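# Seat flat cable's loose end and close latch

## Task

Insert the loose end of the flat cable fully into the connector that is currently empty and close that connector's latch, while the cable's opposite end stays locked in the other connector.

## Robot and tools

Robot: two arms, left_arm and right_arm, each ending in a two-finger parallel gripper. Each arm's root sits at (+0.030, +0.353, 0) m for left_arm and (+0.001, -0.317, 0) m for right_arm, in the scene frame, each turned very slightly about z. The fingers point along the gripper's +z axis and spread along its y axis. The reported hand point lies midway between the finger pads, about 1 cm short of the fingertips.

Frames: the scene frame has its origin on the table surface halfway between the two nominal bases, +z up, +x away from the robot over the table, and left_arm on the +y side. Arm names do not match image left and right. Fixed cameras and the table use the scene frame. Every hand pose, velocity, target and offset for an arm uses that arm's own base frame and axes, and rotations turn about the current Hand target position.

execute_actions(actions, cameras): actions is a list of actions. Each action is a table of at most 15 rows, one per 1/30 s step; if it has fewer rows, the last row is held until 15 steps pass. A row is always 14 numbers in [-1, 1], covering both arms: left_arm dx, dy, dz, rx, ry, rz, opening, then right_arm dx, dy, dz, rx, ry, rz, opening. The six pose numbers are an offset, not a pose: they are measured from that arm's Hand target as it stood when the action began, and every row counts from that same start, not from the row before. Sending the same offset again moves it further. Scale: 1.0 equals 0.6 m of travel or 180 degrees; rx, ry, rz form one rotation vector. A dx, dy, dz whose length exceeds 1.0 may be shortened along its direction. Opening is absolute: +1 fully open (0.094 m), -1 closed. Sending zeros for the six pose numbers re-requests the Hand target; note that 0 for opening is itself a half-open command, so always resend the opening you want. cameras lists camera names, ["all"], or []; images appear only when actions is empty or cameras names some.

move(target, speed, blend, opening_speed, grip_force, blocking, cameras): target is one 14-number row as above, or a list of up to 15 such rows; all of them are offsets from the same starting Hand targets. Each gripper follows a straight path; the paths finish together and last at least 0.5 s, at most 10 s overall. speed is the top path speed in m/s, 0.002 to 2.9, default 0.25 (rotation up to twice that in rad/s), one value or one per target. blend, in m, rounds corners between listed targets; 0 stops at each. opening_speed sets how fast commanded openings change, per second on the -1 to +1 scale, at least 0.2; use it to close gently on the cable or latch. grip_force is the per-pad force limit in newtons, 10 to 50, one value or one per arm; it persists, and lower values close slowly. blocking=false returns after about 0.5 s while the move continues. Paths ignore obstacles and the other arm. The result adds a move: line giving the ending (done, off_target, moving, held, fault) and any limits (paced means the sent pose was clipped, held means steps were withheld). done means at rest within 10 mm and 2 degrees; neither done nor off_target tells you about contact.

wait(seconds 0 to 10, cameras) lets the scene run with last commands held. stop(cameras) brakes a running move. zoom_image(camera, region [x0, y0, x1, y1] pixels, top-left origin, at most 504 by 504) enlarges part of the newest image from cam_high, cam_low, cam_face, cam_latch, cam_slot, cam_left_wrist or cam_right_wrist (all 672x504). read_manual(section "licences") only returns licence text. finished_scene(scene) ends the scene for good; call it only once the cable is seated and latched and will stay so without the robot.

Results: end_effector_position in metres and end_effector_quat_wxyz, in each arm's base frame, may be off by a few cm. Hand target is the last commanded pose after clipping; the next offsets count from it. Grippers often stop short of it due to friction and weight; another action, even all zeros, asks again, or send the remaining gap as an offset. Tool commands shows current opening commands. grip_measured is finger opening on the command scale (reads slightly wide when empty); the last Joint positions number is opening in metres. Joint velocities may be summarized as within noise. Joint torques include the arm's weight and have offsets and noise; positive means toward larger joint angle. Action calls also list hand positions at some steps.

Motion limits: commanded orientation is clipped to within 40 degrees of the current one each step. A very small move may not begin. An arm blocked by something keeps pressing until commanded back past its gripper.

Avoid: moving fast into contact or aiming far beyond a contact, which presses harder; slamming or hitting the table, connectors or fixtures; letting the cable fall or go off the table; releasing parts while they move; the two arms, grippers or wrist cameras touching or one gripper closing on the other's fingers; strain on the wrist camera cables; paths near an arm's own base; holding loads, stretching out, or pushing toward unreachable poses for long, which heats motors (MOTOR HOT at 75 °C, a fault folding the arm at 90 °C, collapse at 100 °C).

Each tool is called after "Call:" as a command line: name --argument value for each argument, lists and objects as JSON in quotes; but a table of rows of numbers goes row by row, as --pt "numbers of a row", without its own name.

## Session

Call:
execute_actions --actions '[]'

Scene clock: 0.00 s.
left_arm: end_effector_position=(+0.3495, +0.0613, +0.2235) grip_measured=+1.000 end_effector_quat_wxyz=(+0.522, +0.090, +0.839, +0.125) | right_arm: end_effector_position=(+0.3323, +0.0201, +0.2882) grip_measured=+1.000 end_effector_quat_wxyz=(+0.638, -0.172, +0.733, -0.164)
Joint positions: left_arm=[0.207 0.994 0.713 -0.158 0.071 0.375 0.094] | right_arm=[0.147 0.789 0.611 0.043 0.167 -0.46 0.094]
Joint velocities: within noise
Joint torques (N m): no reading
Heat: left arm: 37 °C; right arm: 37 °C.
Hand target: left_arm +0.3501, +0.0611, +0.2313; +0.530, +0.089, +0.834, +0.127 | right_arm +0.3312, +0.0199, +0.2901; +0.638, -0.171, +0.733, -0.163
Tool commands: left_gripper/opening=+1.0 right_gripper/opening=+1.0

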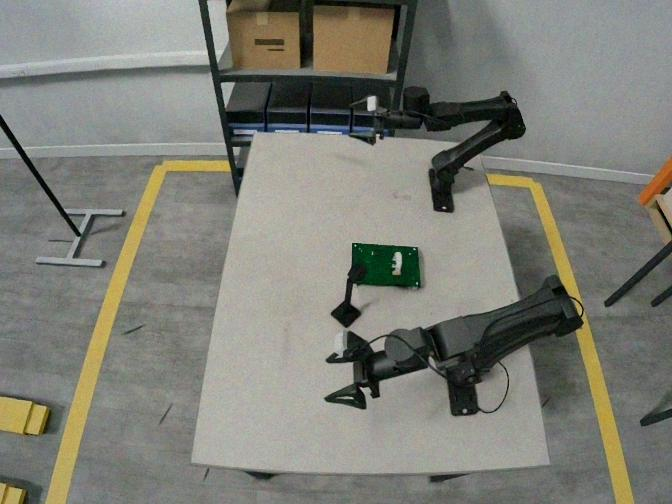

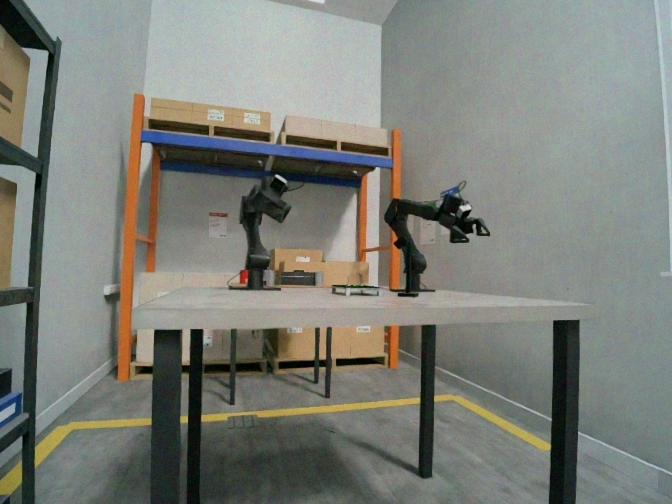

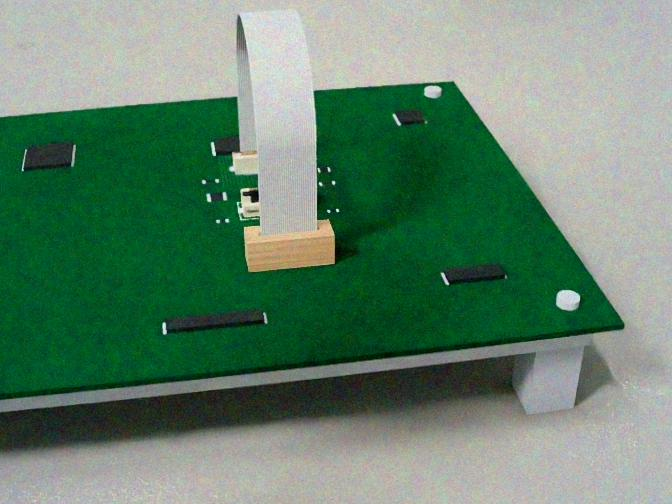

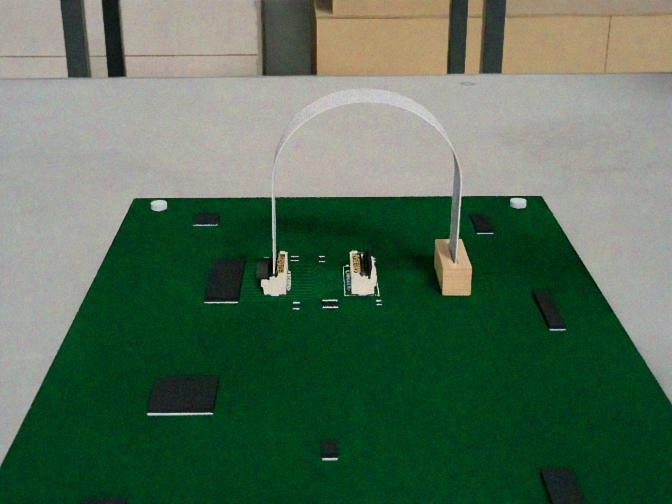

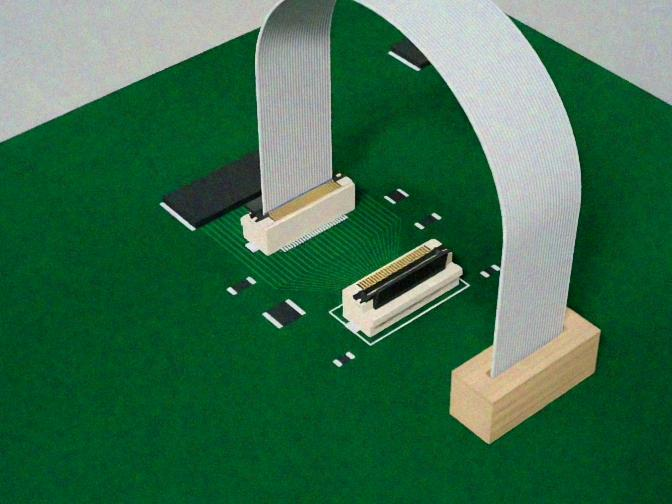

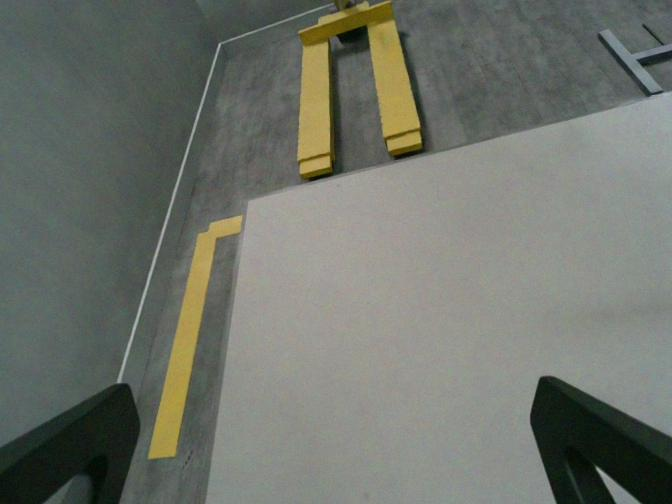

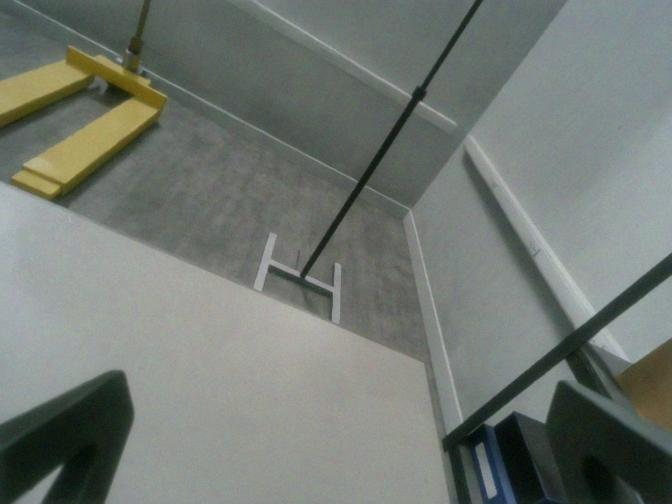

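Call:
zoom_image --camera "cam_high" --region '[300, 200, 460, 340]'

Call:
zoom_image --camera "cam_slot" --region '[220, 160, 620, 460]'

Call:
zoom_image --camera "cam_latch" --region '[230, 220, 500, 320]'

Call:
zoom_image --camera "cam_face" --region '[180, 120, 380, 280]'

Call:
zoom_image --camera "cam_low" --region '[220, 160, 500, 320]'

Scaled by 3.150 from the camera's 672x504 image, which has a finer 960x720 frame.

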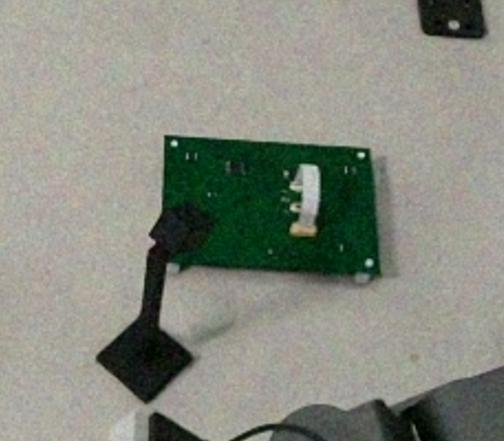

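Scaled by 1.260 from the camera's 672x504 image, which has a finer 960x720 frame.

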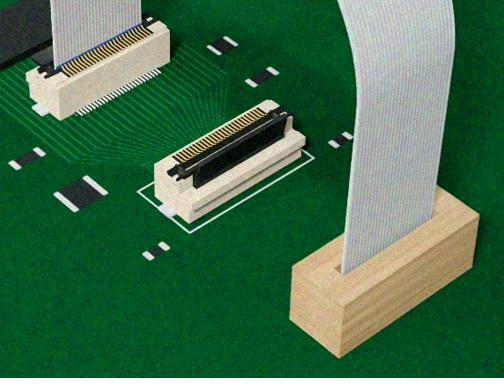

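Scaled by 1.867 from the camera's 672x504 image, which has a finer 960x720 frame.

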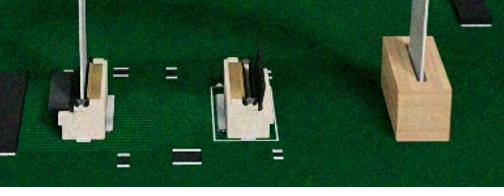

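Scaled by 2.520 from the camera's 672x504 image, which has a finer 960x720 frame.

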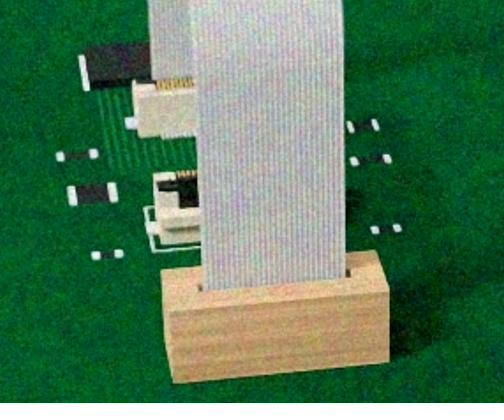

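Scaled by 1.800 from the camera's 672x504 image, which has a finer 960x720 frame.

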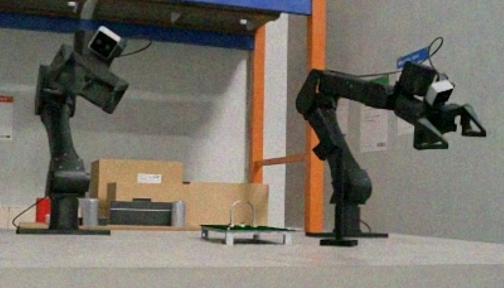

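Call:
zoom_image --camera "cam_low" --region '[320, 170, 500, 310]'

Call:
zoom_image --camera "cam_high" --region '[310, 240, 430, 340]'

Scaled by 2.800 from the camera's 672x504 image, which has a finer 960x720 frame.

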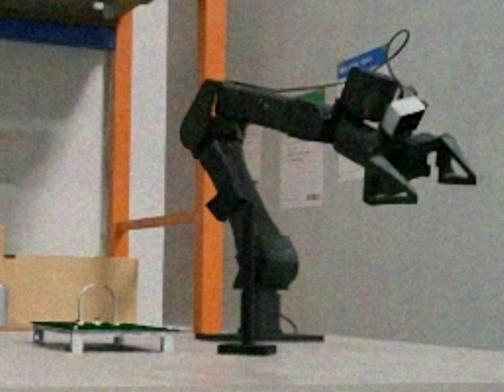

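Scaled by 4.200 from the camera's 672x504 image, which has a finer 960x720 frame.

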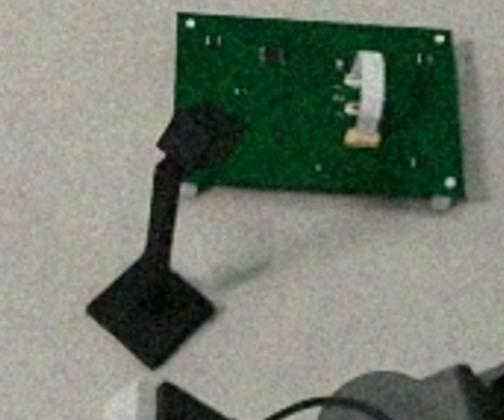

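Call:
move --target '[0,0,0,0,0,0,1, -0.385,0.433,-0.067,0.1424,0.1856,-0.0586,-0.4]' --cameras '["cam_high","cam_low","cam_face","cam_latch","cam_slot","cam_right_wrist"]'

Scene clock: 309.00 s.
left_arm: end_effector_position=(+0.3495, +0.0613, +0.2235) grip_measured=+1.000 end_effector_quat_wxyz=(+0.522, +0.090, +0.839, +0.125) | right_arm: end_effector_position=(+0.0989, +0.2788, +0.2433) grip_measured=-0.398 end_effector_quat_wxyz=(+0.402, -0.021, +0.915, +0.030)
Joint positions: left_arm=[0.207 0.994 0.713 -0.158 0.071 0.375 0.094] | right_arm=[1.693 1.583 1.552 -1.567 0.83 1.658 0.028]
Joint torques (N m): left_arm=[-0.02 -3.15 6.87 1.89 0.02 -0.03] | right_arm=[-0.31 -5.65 9.74 0.14 0.52 0.04]
Heat: left arm: 43 °C; right arm: 39 °C.
Hand target: left_arm +0.3501, +0.0611, +0.2313; +0.530, +0.089, +0.834, +0.127 | right_arm +0.1001, +0.2798, +0.2500; +0.407, +0.000, +0.913, +0.000
Off the commanded pose: left_arm 0.008 m, 1 deg | right_arm 0.007 m, 4 deg.
joint sent to its limit (right arm) — joint 4 (wrist pitch), lower limit. The joint targets are off in orientation, not in position.
move: off_target (right_arm)
Images, in order (width x height): cam_high 672x504, cam_low 672x504, cam_face 672x504, cam_latch 672x504, cam_slot 672x504, cam_right_wrist 672x504.

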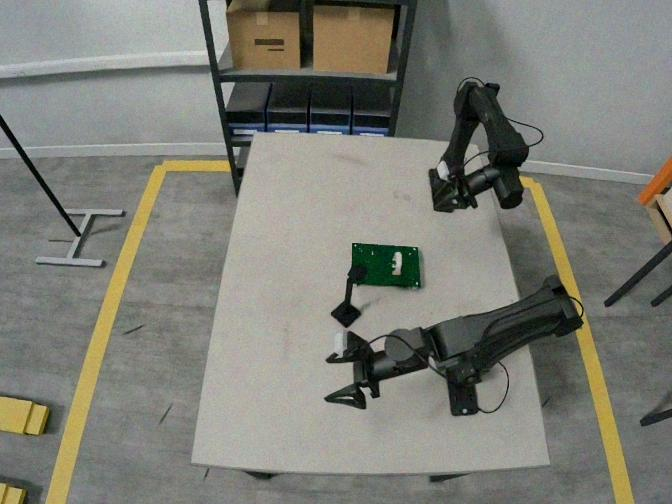

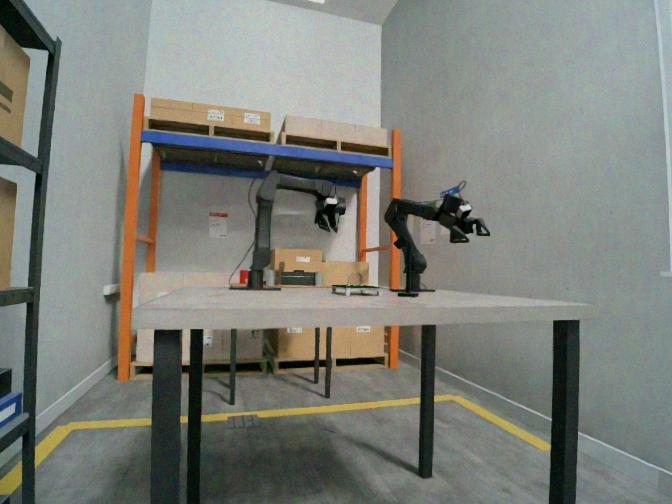

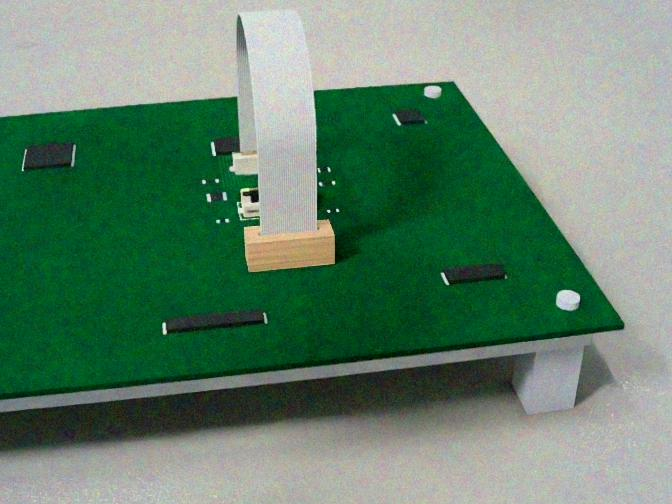

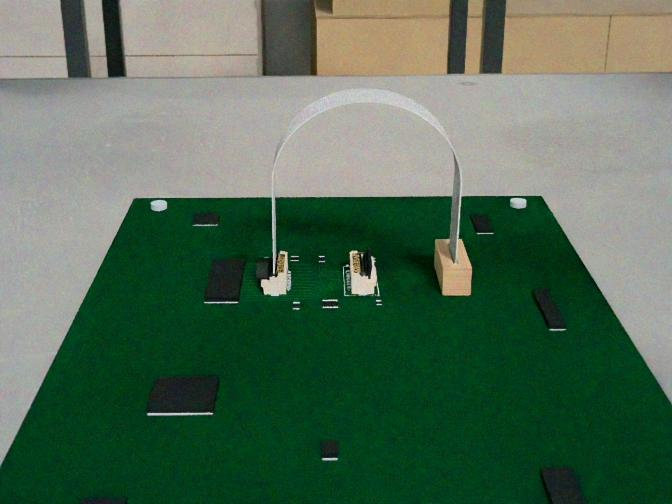

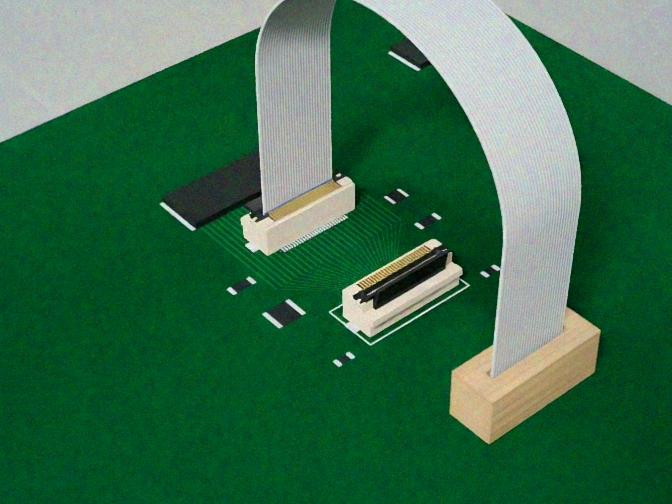

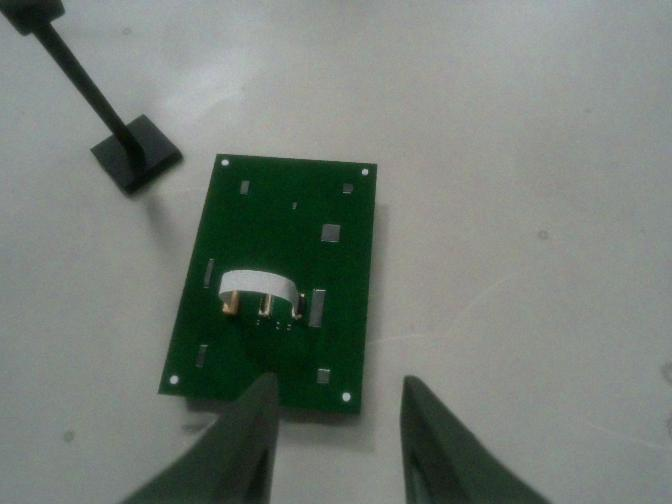

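Call:
move --target '[0,0,0,0,0,0,1, -0.0167,0.11,-0.2167,0,0,0,-0.4]' --cameras '["cam_face","cam_latch","cam_slot","cam_right_wrist"]'

Scene clock: 329.77 s.
left_arm: end_effector_position=(+0.3495, +0.0613, +0.2235) grip_measured=+1.000 end_effector_quat_wxyz=(+0.522, +0.090, +0.839, +0.125) | right_arm: end_effector_position=(+0.0893, +0.3449, +0.1223) grip_measured=-0.398 end_effector_quat_wxyz=(+0.402, -0.001, +0.916, -0.001)
Joint positions: left_arm=[0.207 0.994 0.713 -0.158 0.071 0.375 0.094] | right_arm=[1.693 1.92 1.469 -1.252 0.818 1.747 0.028]
Joint torques (N m): left_arm=[-0.01 -3.14 6.9 1.89 0.01 -0.04] | right_arm=[0.18 -8.59 6.16 0.25 0.53 0.05]
Heat: left arm: 43 °C; right arm: 38 °C.
Hand target: left_arm +0.3501, +0.0611, +0.2313; +0.530, +0.089, +0.834, +0.127 | right_arm +0.0901, +0.3457, +0.1199; +0.407, +0.000, +0.913, +0.000
Off the commanded pose: left_arm 0.008 m, 1 deg | right_arm 0.003 m, 1 deg.
move: done
Images, in order (width x height): cam_face 672x504, cam_latch 672x504, cam_slot 672x504, cam_right_wrist 672x504.

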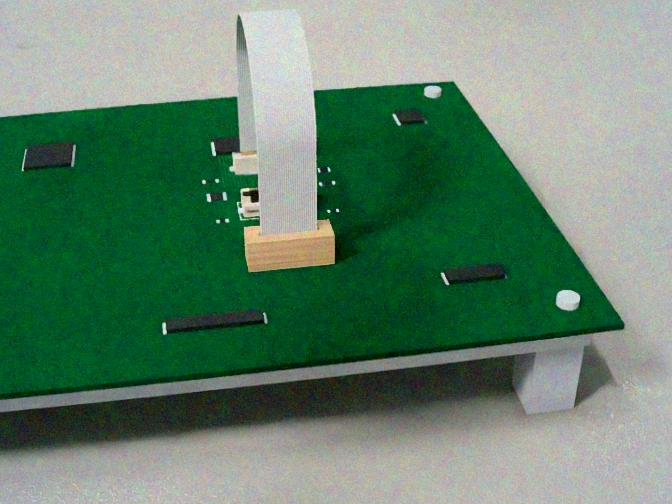

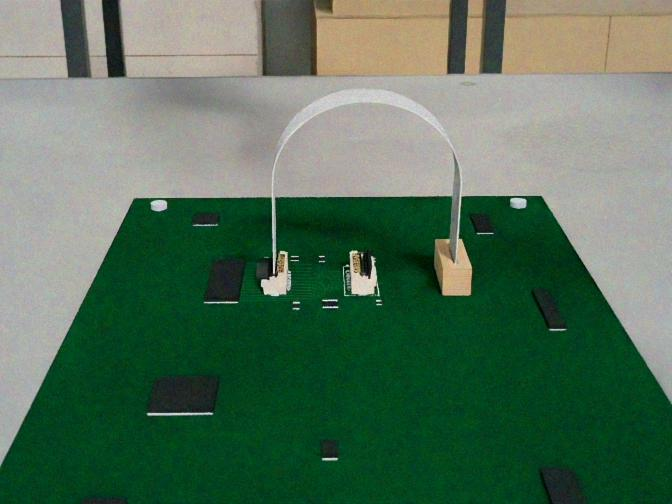

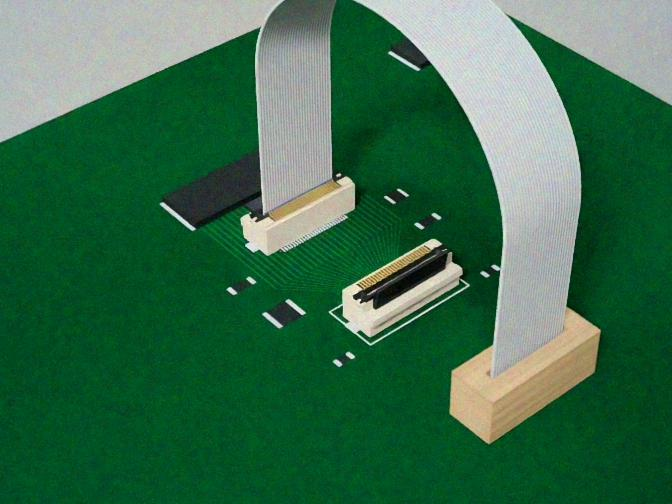

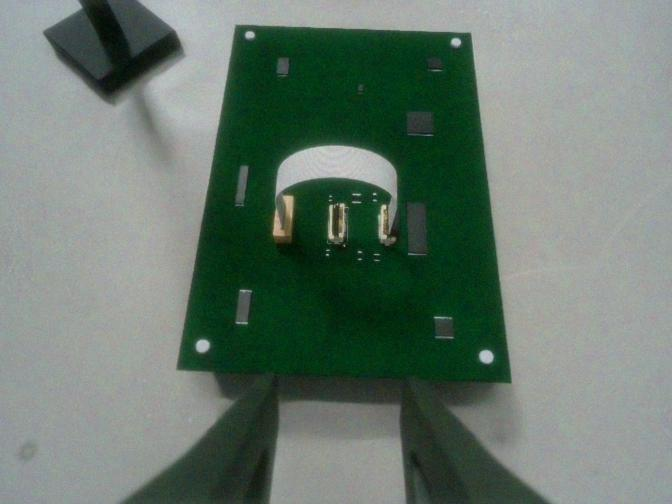

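Call:
move --target '[0,0,0,0,0,0,1, 0.095,0.04,-0.06,0,0,-0.0117,-0.4]' --cameras '["cam_face","cam_latch","cam_slot","cam_right_wrist"]'

Scene clock: 387.27 s.
left_arm: end_effector_position=(+0.3495, +0.0613, +0.2235) grip_measured=+1.000 end_effector_quat_wxyz=(+0.522, +0.090, +0.839, +0.125) | right_arm: end_effector_position=(+0.1458, +0.3712, +0.0883) grip_measured=-0.398 end_effector_quat_wxyz=(+0.398, +0.024, +0.917, +0.000)
Joint positions: left_arm=[0.207 0.994 0.713 -0.158 0.071 0.375 0.094] | right_arm=[1.531 2.014 1.469 -1.01 0.82 1.575 0.028]
Joint torques (N m): left_arm=[-0.01 -3.12 6.9 1.89 0.02 -0.05] | right_arm=[0.1 -9.37 6.12 0.5 0.58 -0.06]
Heat: left arm: 43 °C; right arm: 37 °C.
Hand target: left_arm +0.3501, +0.0611, +0.2313; +0.530, +0.089, +0.834, +0.127 | right_arm +0.1472, +0.3697, +0.0839; +0.407, +0.017, +0.913, -0.008
Off the commanded pose: left_arm 0.008 m, 1 deg | right_arm 0.005 m, 2 deg.
move: done
Images, in order (width x height): cam_face 672x504, cam_latch 672x504, cam_slot 672x504, cam_right_wrist 672x504.

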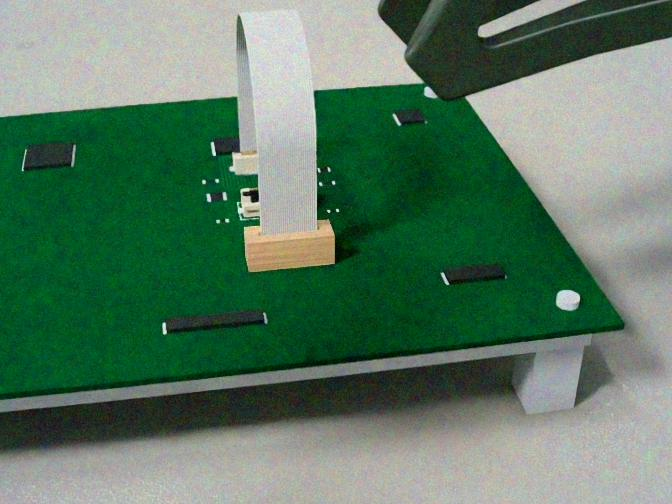

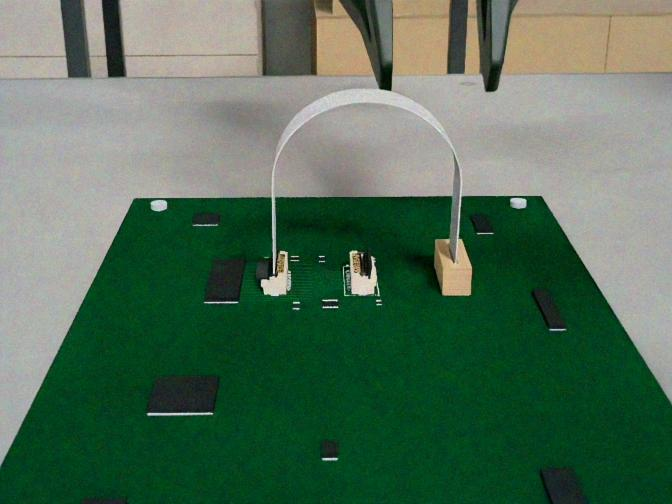

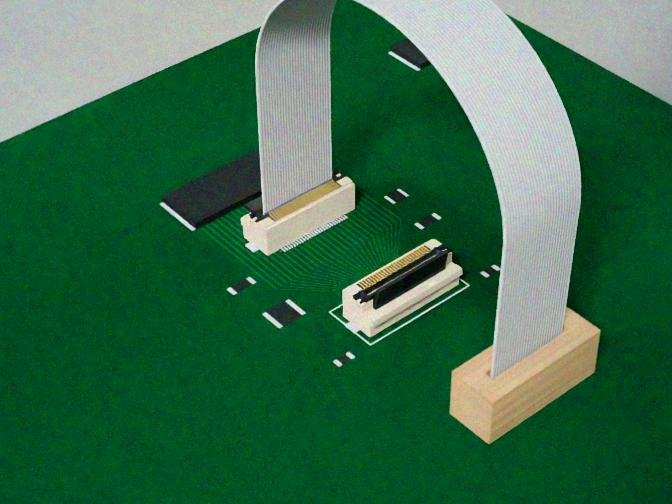

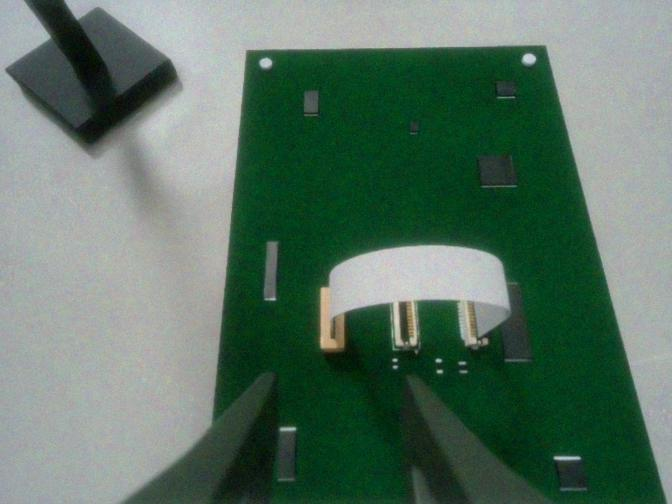

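Call:
move --target '[0,0,0,0,0,0,1, 0,0.0033,-0.02,-0.0035,-0.0944,0.002,-0.4]' --cameras '["cam_face","cam_latch","cam_right_wrist"]'

Scene clock: 476.00 s.
left_arm: end_effector_position=(+0.3495, +0.0613, +0.2235) grip_measured=+1.000 end_effector_quat_wxyz=(+0.522, +0.090, +0.839, +0.125) | right_arm: end_effector_position=(+0.1465, +0.3753, +0.0781) grip_measured=-0.398 end_effector_quat_wxyz=(+0.527, +0.022, +0.850, +0.004)
Joint positions: left_arm=[0.207 0.994 0.713 -0.158 0.071 0.375 0.094] | right_arm=[1.608 2.136 1.429 -0.975 1.107 1.728 0.028]
Joint torques (N m): left_arm=[0.01 -3.14 6.87 1.9 0.02 -0.04] | right_arm=[0.24 -9.01 5.38 0.14 0.73 0.07]
Heat: left arm: 43 °C; right arm: 36 °C.
Hand target: left_arm +0.3501, +0.0611, +0.2313; +0.530, +0.089, +0.834, +0.127 | right_arm +0.1472, +0.3716, +0.0719; +0.538, +0.012, +0.843, -0.009
Off the commanded pose: left_arm 0.008 m, 1 deg | right_arm 0.007 m, 2 deg.
move: done
Images, in order (width x height): cam_face 672x504, cam_latch 672x504, cam_right_wrist 672x504.

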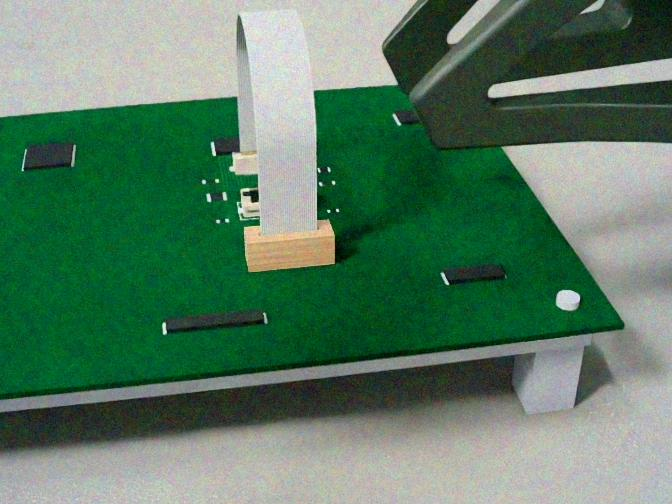

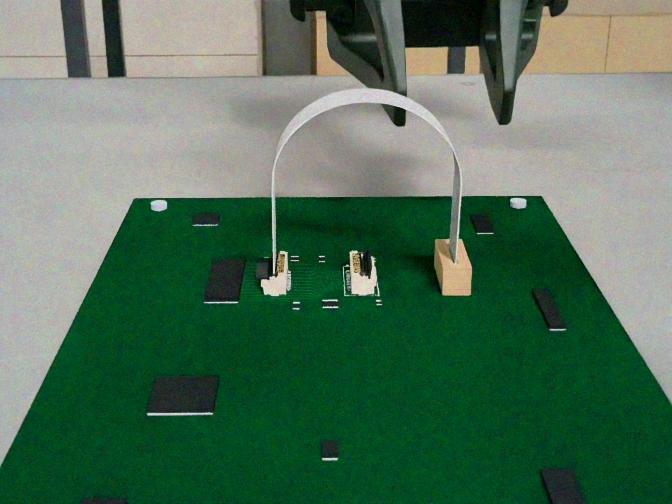

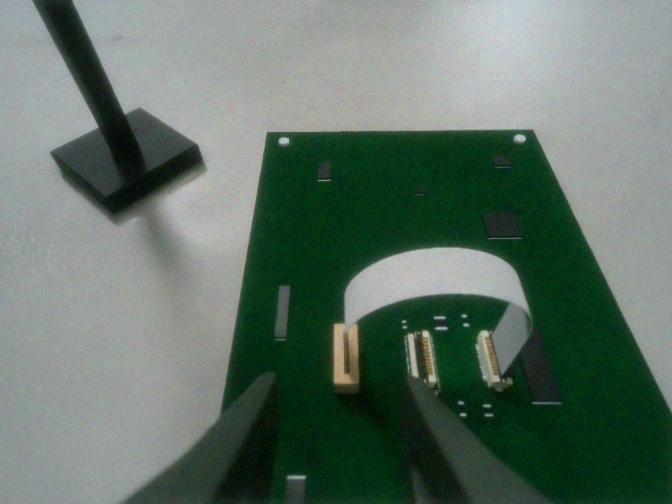

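Call:
move --target '[0,0,0,0,0,0,1, 0.0333,-0.0042,-0.0267,0,0,0,-0.4]' --cameras '["cam_face","cam_latch","cam_right_wrist"]'

Scene clock: 496.97 s.
left_arm: end_effector_position=(+0.3495, +0.0613, +0.2235) grip_measured=+1.000 end_effector_quat_wxyz=(+0.522, +0.090, +0.839, +0.125) | right_arm: end_effector_position=(+0.1650, +0.3744, +0.0630) grip_measured=-0.398 end_effector_quat_wxyz=(+0.528, +0.023, +0.849, +0.005)
Joint positions: left_arm=[0.207 0.994 0.713 -0.158 0.071 0.375 0.094] | right_arm=[1.559 2.136 1.361 -0.809 1.112 1.621 0.028]
Joint torques (N m): left_arm=[-0.01 -3.14 6.9 1.89 0.02 -0.04] | right_arm=[-0.16 -9.09 4.63 0.48 0.75 -0.08]
Heat: left arm: 43 °C; right arm: 36 °C.
Hand target: left_arm +0.3501, +0.0611, +0.2313; +0.530, +0.089, +0.834, +0.127 | right_arm +0.1671, +0.3691, +0.0558; +0.538, +0.012, +0.843, -0.009
Off the commanded pose: left_arm 0.008 m, 1 deg | right_arm 0.009 m, 2 deg.
move: done
Images, in order (width x height): cam_face 672x504, cam_latch 672x504, cam_right_wrist 672x504.

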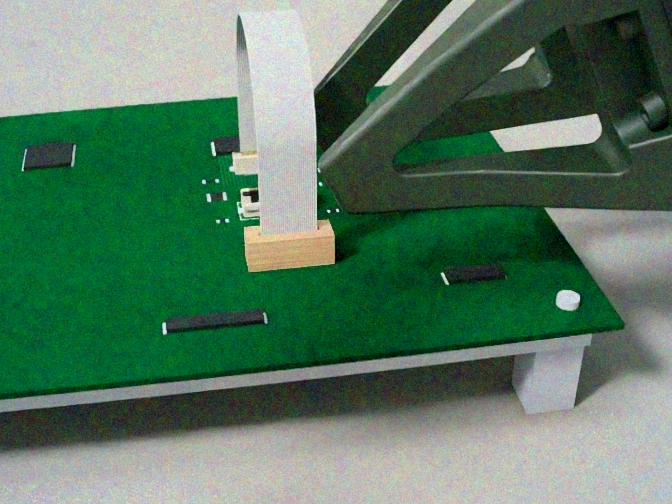

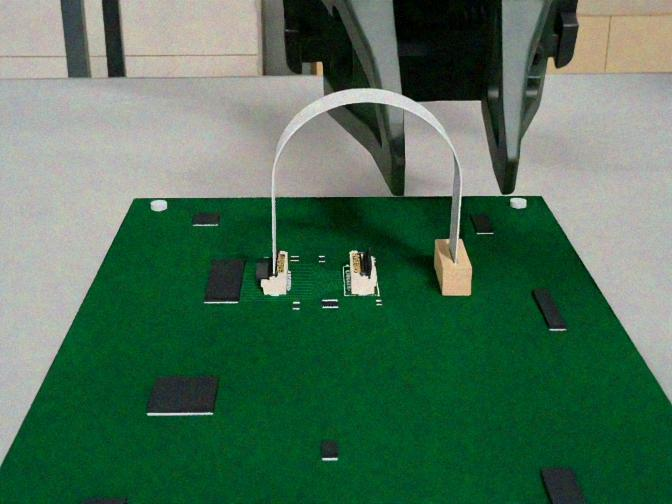

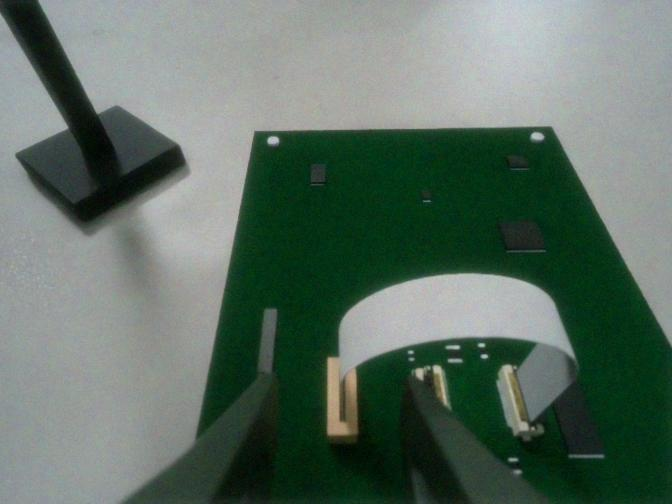

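Call:
move --pt "0 0 0 0 0 0 1 0.0 0.0017 -0.008 0 0 0.004 -0.66" --pt "0 0 0 0 0 0 1 0.0342 0.0017 -0.015 0 0 0.004 -0.66" --speed 0.08 --cameras '["cam_face","cam_latch","cam_slot","cam_right_wrist"]'

Scene clock: 527.53 s.
left_arm: end_effector_position=(+0.3495, +0.0613, +0.2235) grip_measured=+1.000 end_effector_quat_wxyz=(+0.522, +0.090, +0.839, +0.125) | right_arm: end_effector_position=(+0.1857, +0.3761, +0.0502) grip_measured=-0.658 end_effector_quat_wxyz=(+0.530, +0.013, +0.848, +0.005)
Joint positions: left_arm=[0.207 0.994 0.713 -0.158 0.071 0.375 0.094] | right_arm=[1.506 2.136 1.295 -0.609 1.113 1.462 0.016]
Joint torques (N m): left_arm=[0.01 -3.14 6.9 1.89 0.02 -0.04] | right_arm=[-0.25 -10.43 4.44 0.67 0.68 -0.07]
Heat: left arm: 43 °C; right arm: 36 °C.
Hand target: left_arm +0.3501, +0.0611, +0.2313; +0.530, +0.089, +0.834, +0.127 | right_arm +0.1877, +0.3701, +0.0468; +0.538, +0.007, +0.843, -0.006
Off the commanded pose: left_arm 0.008 m, 1 deg | right_arm 0.007 m, 2 deg.
move: done
Images, in order (width x height): cam_face 672x504, cam_latch 672x504, cam_slot 672x504, cam_right_wrist 672x504.

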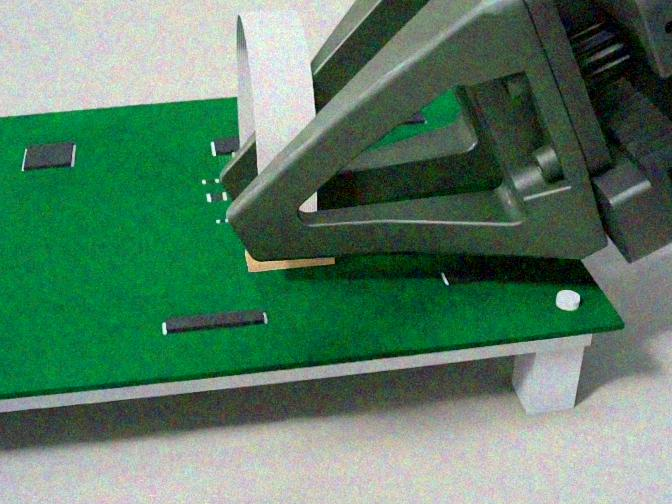

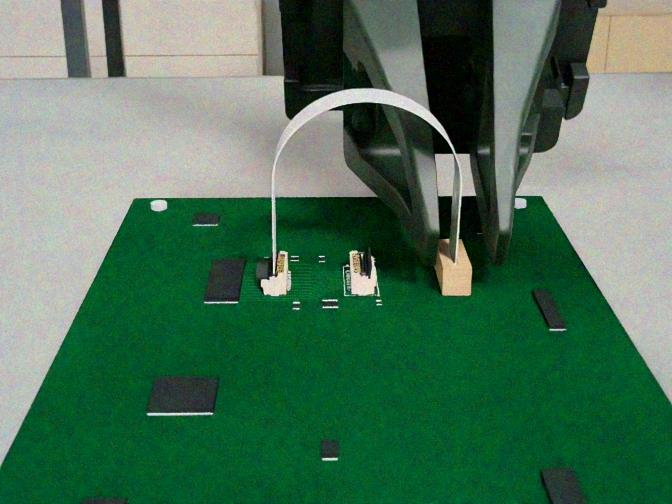

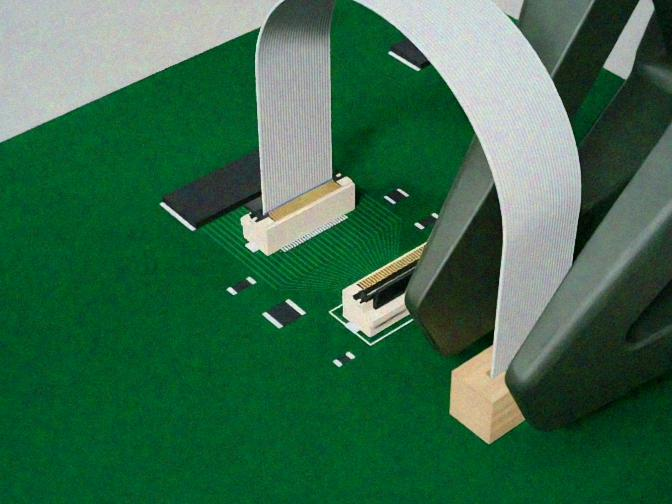

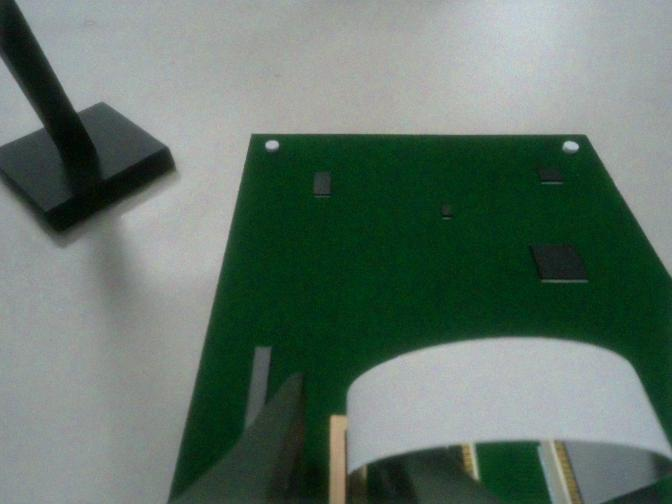

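Call:
zoom_image --camera "cam_latch" --region '[240, 200, 520, 320]'

Call:
zoom_image --camera "cam_slot" --region '[320, 220, 600, 460]'

Scaled by 1.800 from the camera's 672x504 image, which has a finer 960x720 frame.

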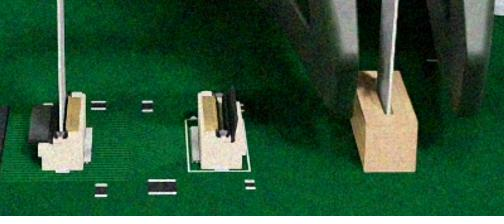

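Scaled by 1.800 from the camera's 672x504 image, which has a finer 960x720 frame.

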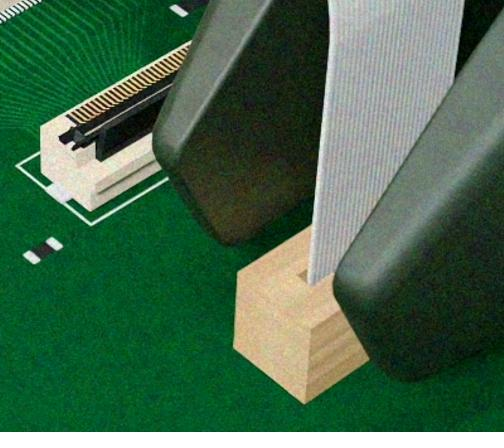

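Call:
move --target '[0,0,0,0,0,0,1, 0.0,-0.003,0.0087,0,0,0,-0.66]' --speed 0.08 --cameras '["cam_face","cam_latch","cam_slot"]'

Scene clock: 579.20 s.
left_arm: end_effector_position=(+0.3495, +0.0613, +0.2235) grip_measured=+1.000 end_effector_quat_wxyz=(+0.522, +0.090, +0.839, +0.125) | right_arm: end_effector_position=(+0.1857, +0.3761, +0.0502) grip_measured=-0.658 end_effector_quat_wxyz=(+0.530, +0.012, +0.848, +0.005)
Joint positions: left_arm=[0.207 0.994 0.713 -0.158 0.071 0.375 0.094] | right_arm=[1.506 2.136 1.295 -0.609 1.113 1.459 0.016]
Joint torques (N m): left_arm=[-0.01 -3.12 6.89 1.89 0.02 -0.04] | right_arm=[-0.18 -11.75 4.14 0.53 0.71 -0.07]
Heat: left arm: 43 °C; right arm: 36 °C.
Hand target: left_arm +0.3501, +0.0611, +0.2313; +0.530, +0.089, +0.834, +0.127 | right_arm +0.1877, +0.3682, +0.0520; +0.538, +0.007, +0.843, -0.006
Off the commanded pose: left_arm 0.008 m, 1 deg | right_arm 0.008 m, 2 deg.
move: done
Images, in order (width x height): cam_face 672x504, cam_latch 672x504, cam_slot 672x504.

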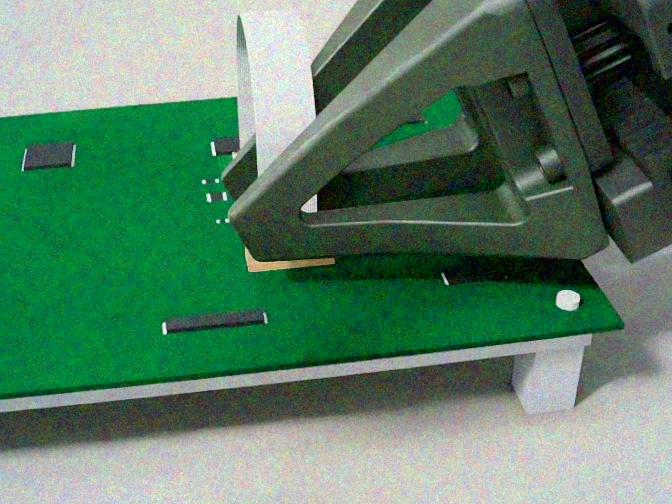

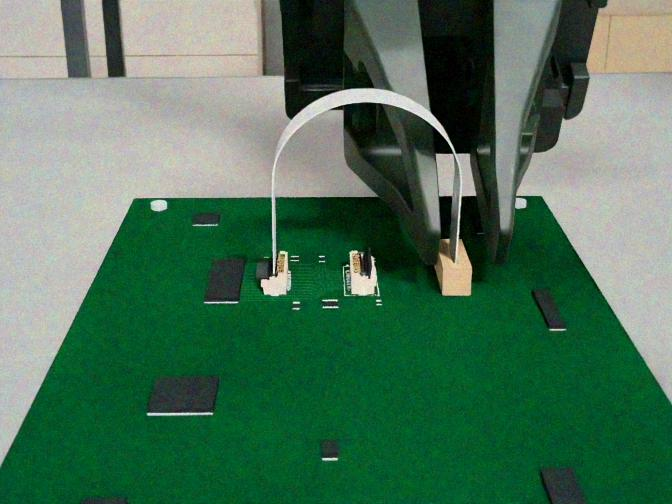

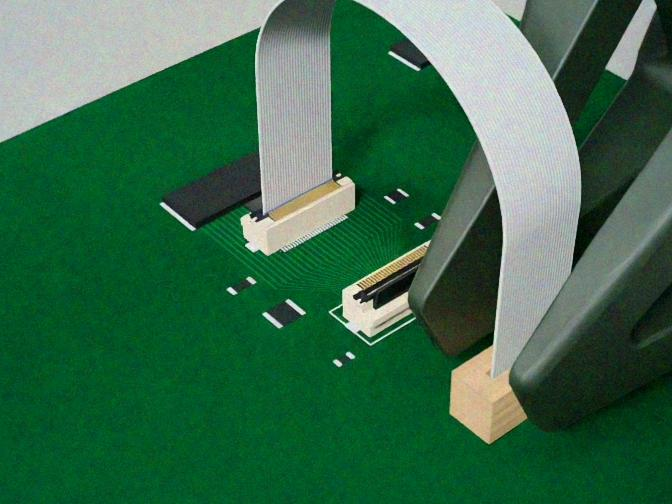

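Call:
move --target '[0,0,0,0,0,0,1, 0.0,-0.003,0.012,0,0,0,-0.66]' --speed 0.08 --cameras '[]'

Scene clock: 588.83 s.
left_arm: end_effector_position=(+0.3495, +0.0613, +0.2235) grip_measured=+1.000 end_effector_quat_wxyz=(+0.522, +0.090, +0.839, +0.125) | right_arm: end_effector_position=(+0.1856, +0.3755, +0.0501) grip_measured=-0.658 end_effector_quat_wxyz=(+0.530, +0.010, +0.848, +0.003)
Joint positions: left_arm=[0.207 0.994 0.713 -0.158 0.071 0.375 0.094] | right_arm=[1.506 2.136 1.295 -0.613 1.113 1.457 0.016]
Joint torques (N m): left_arm=[-0.02 -3.14 6.89 1.89 0.01 -0.04] | right_arm=[-0.44 -13.82 4.04 0.32 0.69 -0.05]
Heat: left arm: 43 °C; right arm: 36 °C.
Hand target: left_arm +0.3501, +0.0611, +0.2313; +0.530, +0.089, +0.834, +0.127 | right_arm +0.1877, +0.3664, +0.0592; +0.538, +0.007, +0.843, -0.006
Off the commanded pose: left_arm 0.008 m, 1 deg | right_arm 0.013 m, 1 deg.
move: off_target (right_arm)
No camera images: "cameras" was empty.

Call:
move --target '[0,0,0,0,0,0,1, 0.0,-0.004,0.008,0,0,0,-0.66]' --speed 0.08 --cameras '[]'

Scene clock: 595.77 s.
left_arm: end_effector_position=(+0.3495, +0.0613, +0.2235) grip_measured=+1.000 end_effector_quat_wxyz=(+0.522, +0.090, +0.839, +0.125) | right_arm: end_effector_position=(+0.1854, +0.3724, +0.0557) grip_measured=-0.658 end_effector_quat_wxyz=(+0.530, +0.010, +0.848, +0.003)
Joint positions: left_arm=[0.207 0.994 0.713 -0.158 0.071 0.375 0.094] | right_arm=[1.506 2.114 1.285 -0.623 1.113 1.456 0.016]
Joint torques (N m): left_arm=[-0.01 -3.12 6.9 1.89 0.02 -0.04] | right_arm=[-0.32 -13.24 4.46 0.33 0.71 -0.02]
Heat: left arm: 43 °C; right arm: 36 °C.
Hand target: left_arm +0.3501, +0.0611, +0.2313; +0.530, +0.089, +0.834, +0.127 | right_arm +0.1877, +0.3641, +0.0641; +0.538, +0.007, +0.843, -0.006
Off the commanded pose: left_arm 0.008 m, 1 deg | right_arm 0.012 m, 2 deg.
move: off_target (right_arm)
No camera images: "cameras" was empty.


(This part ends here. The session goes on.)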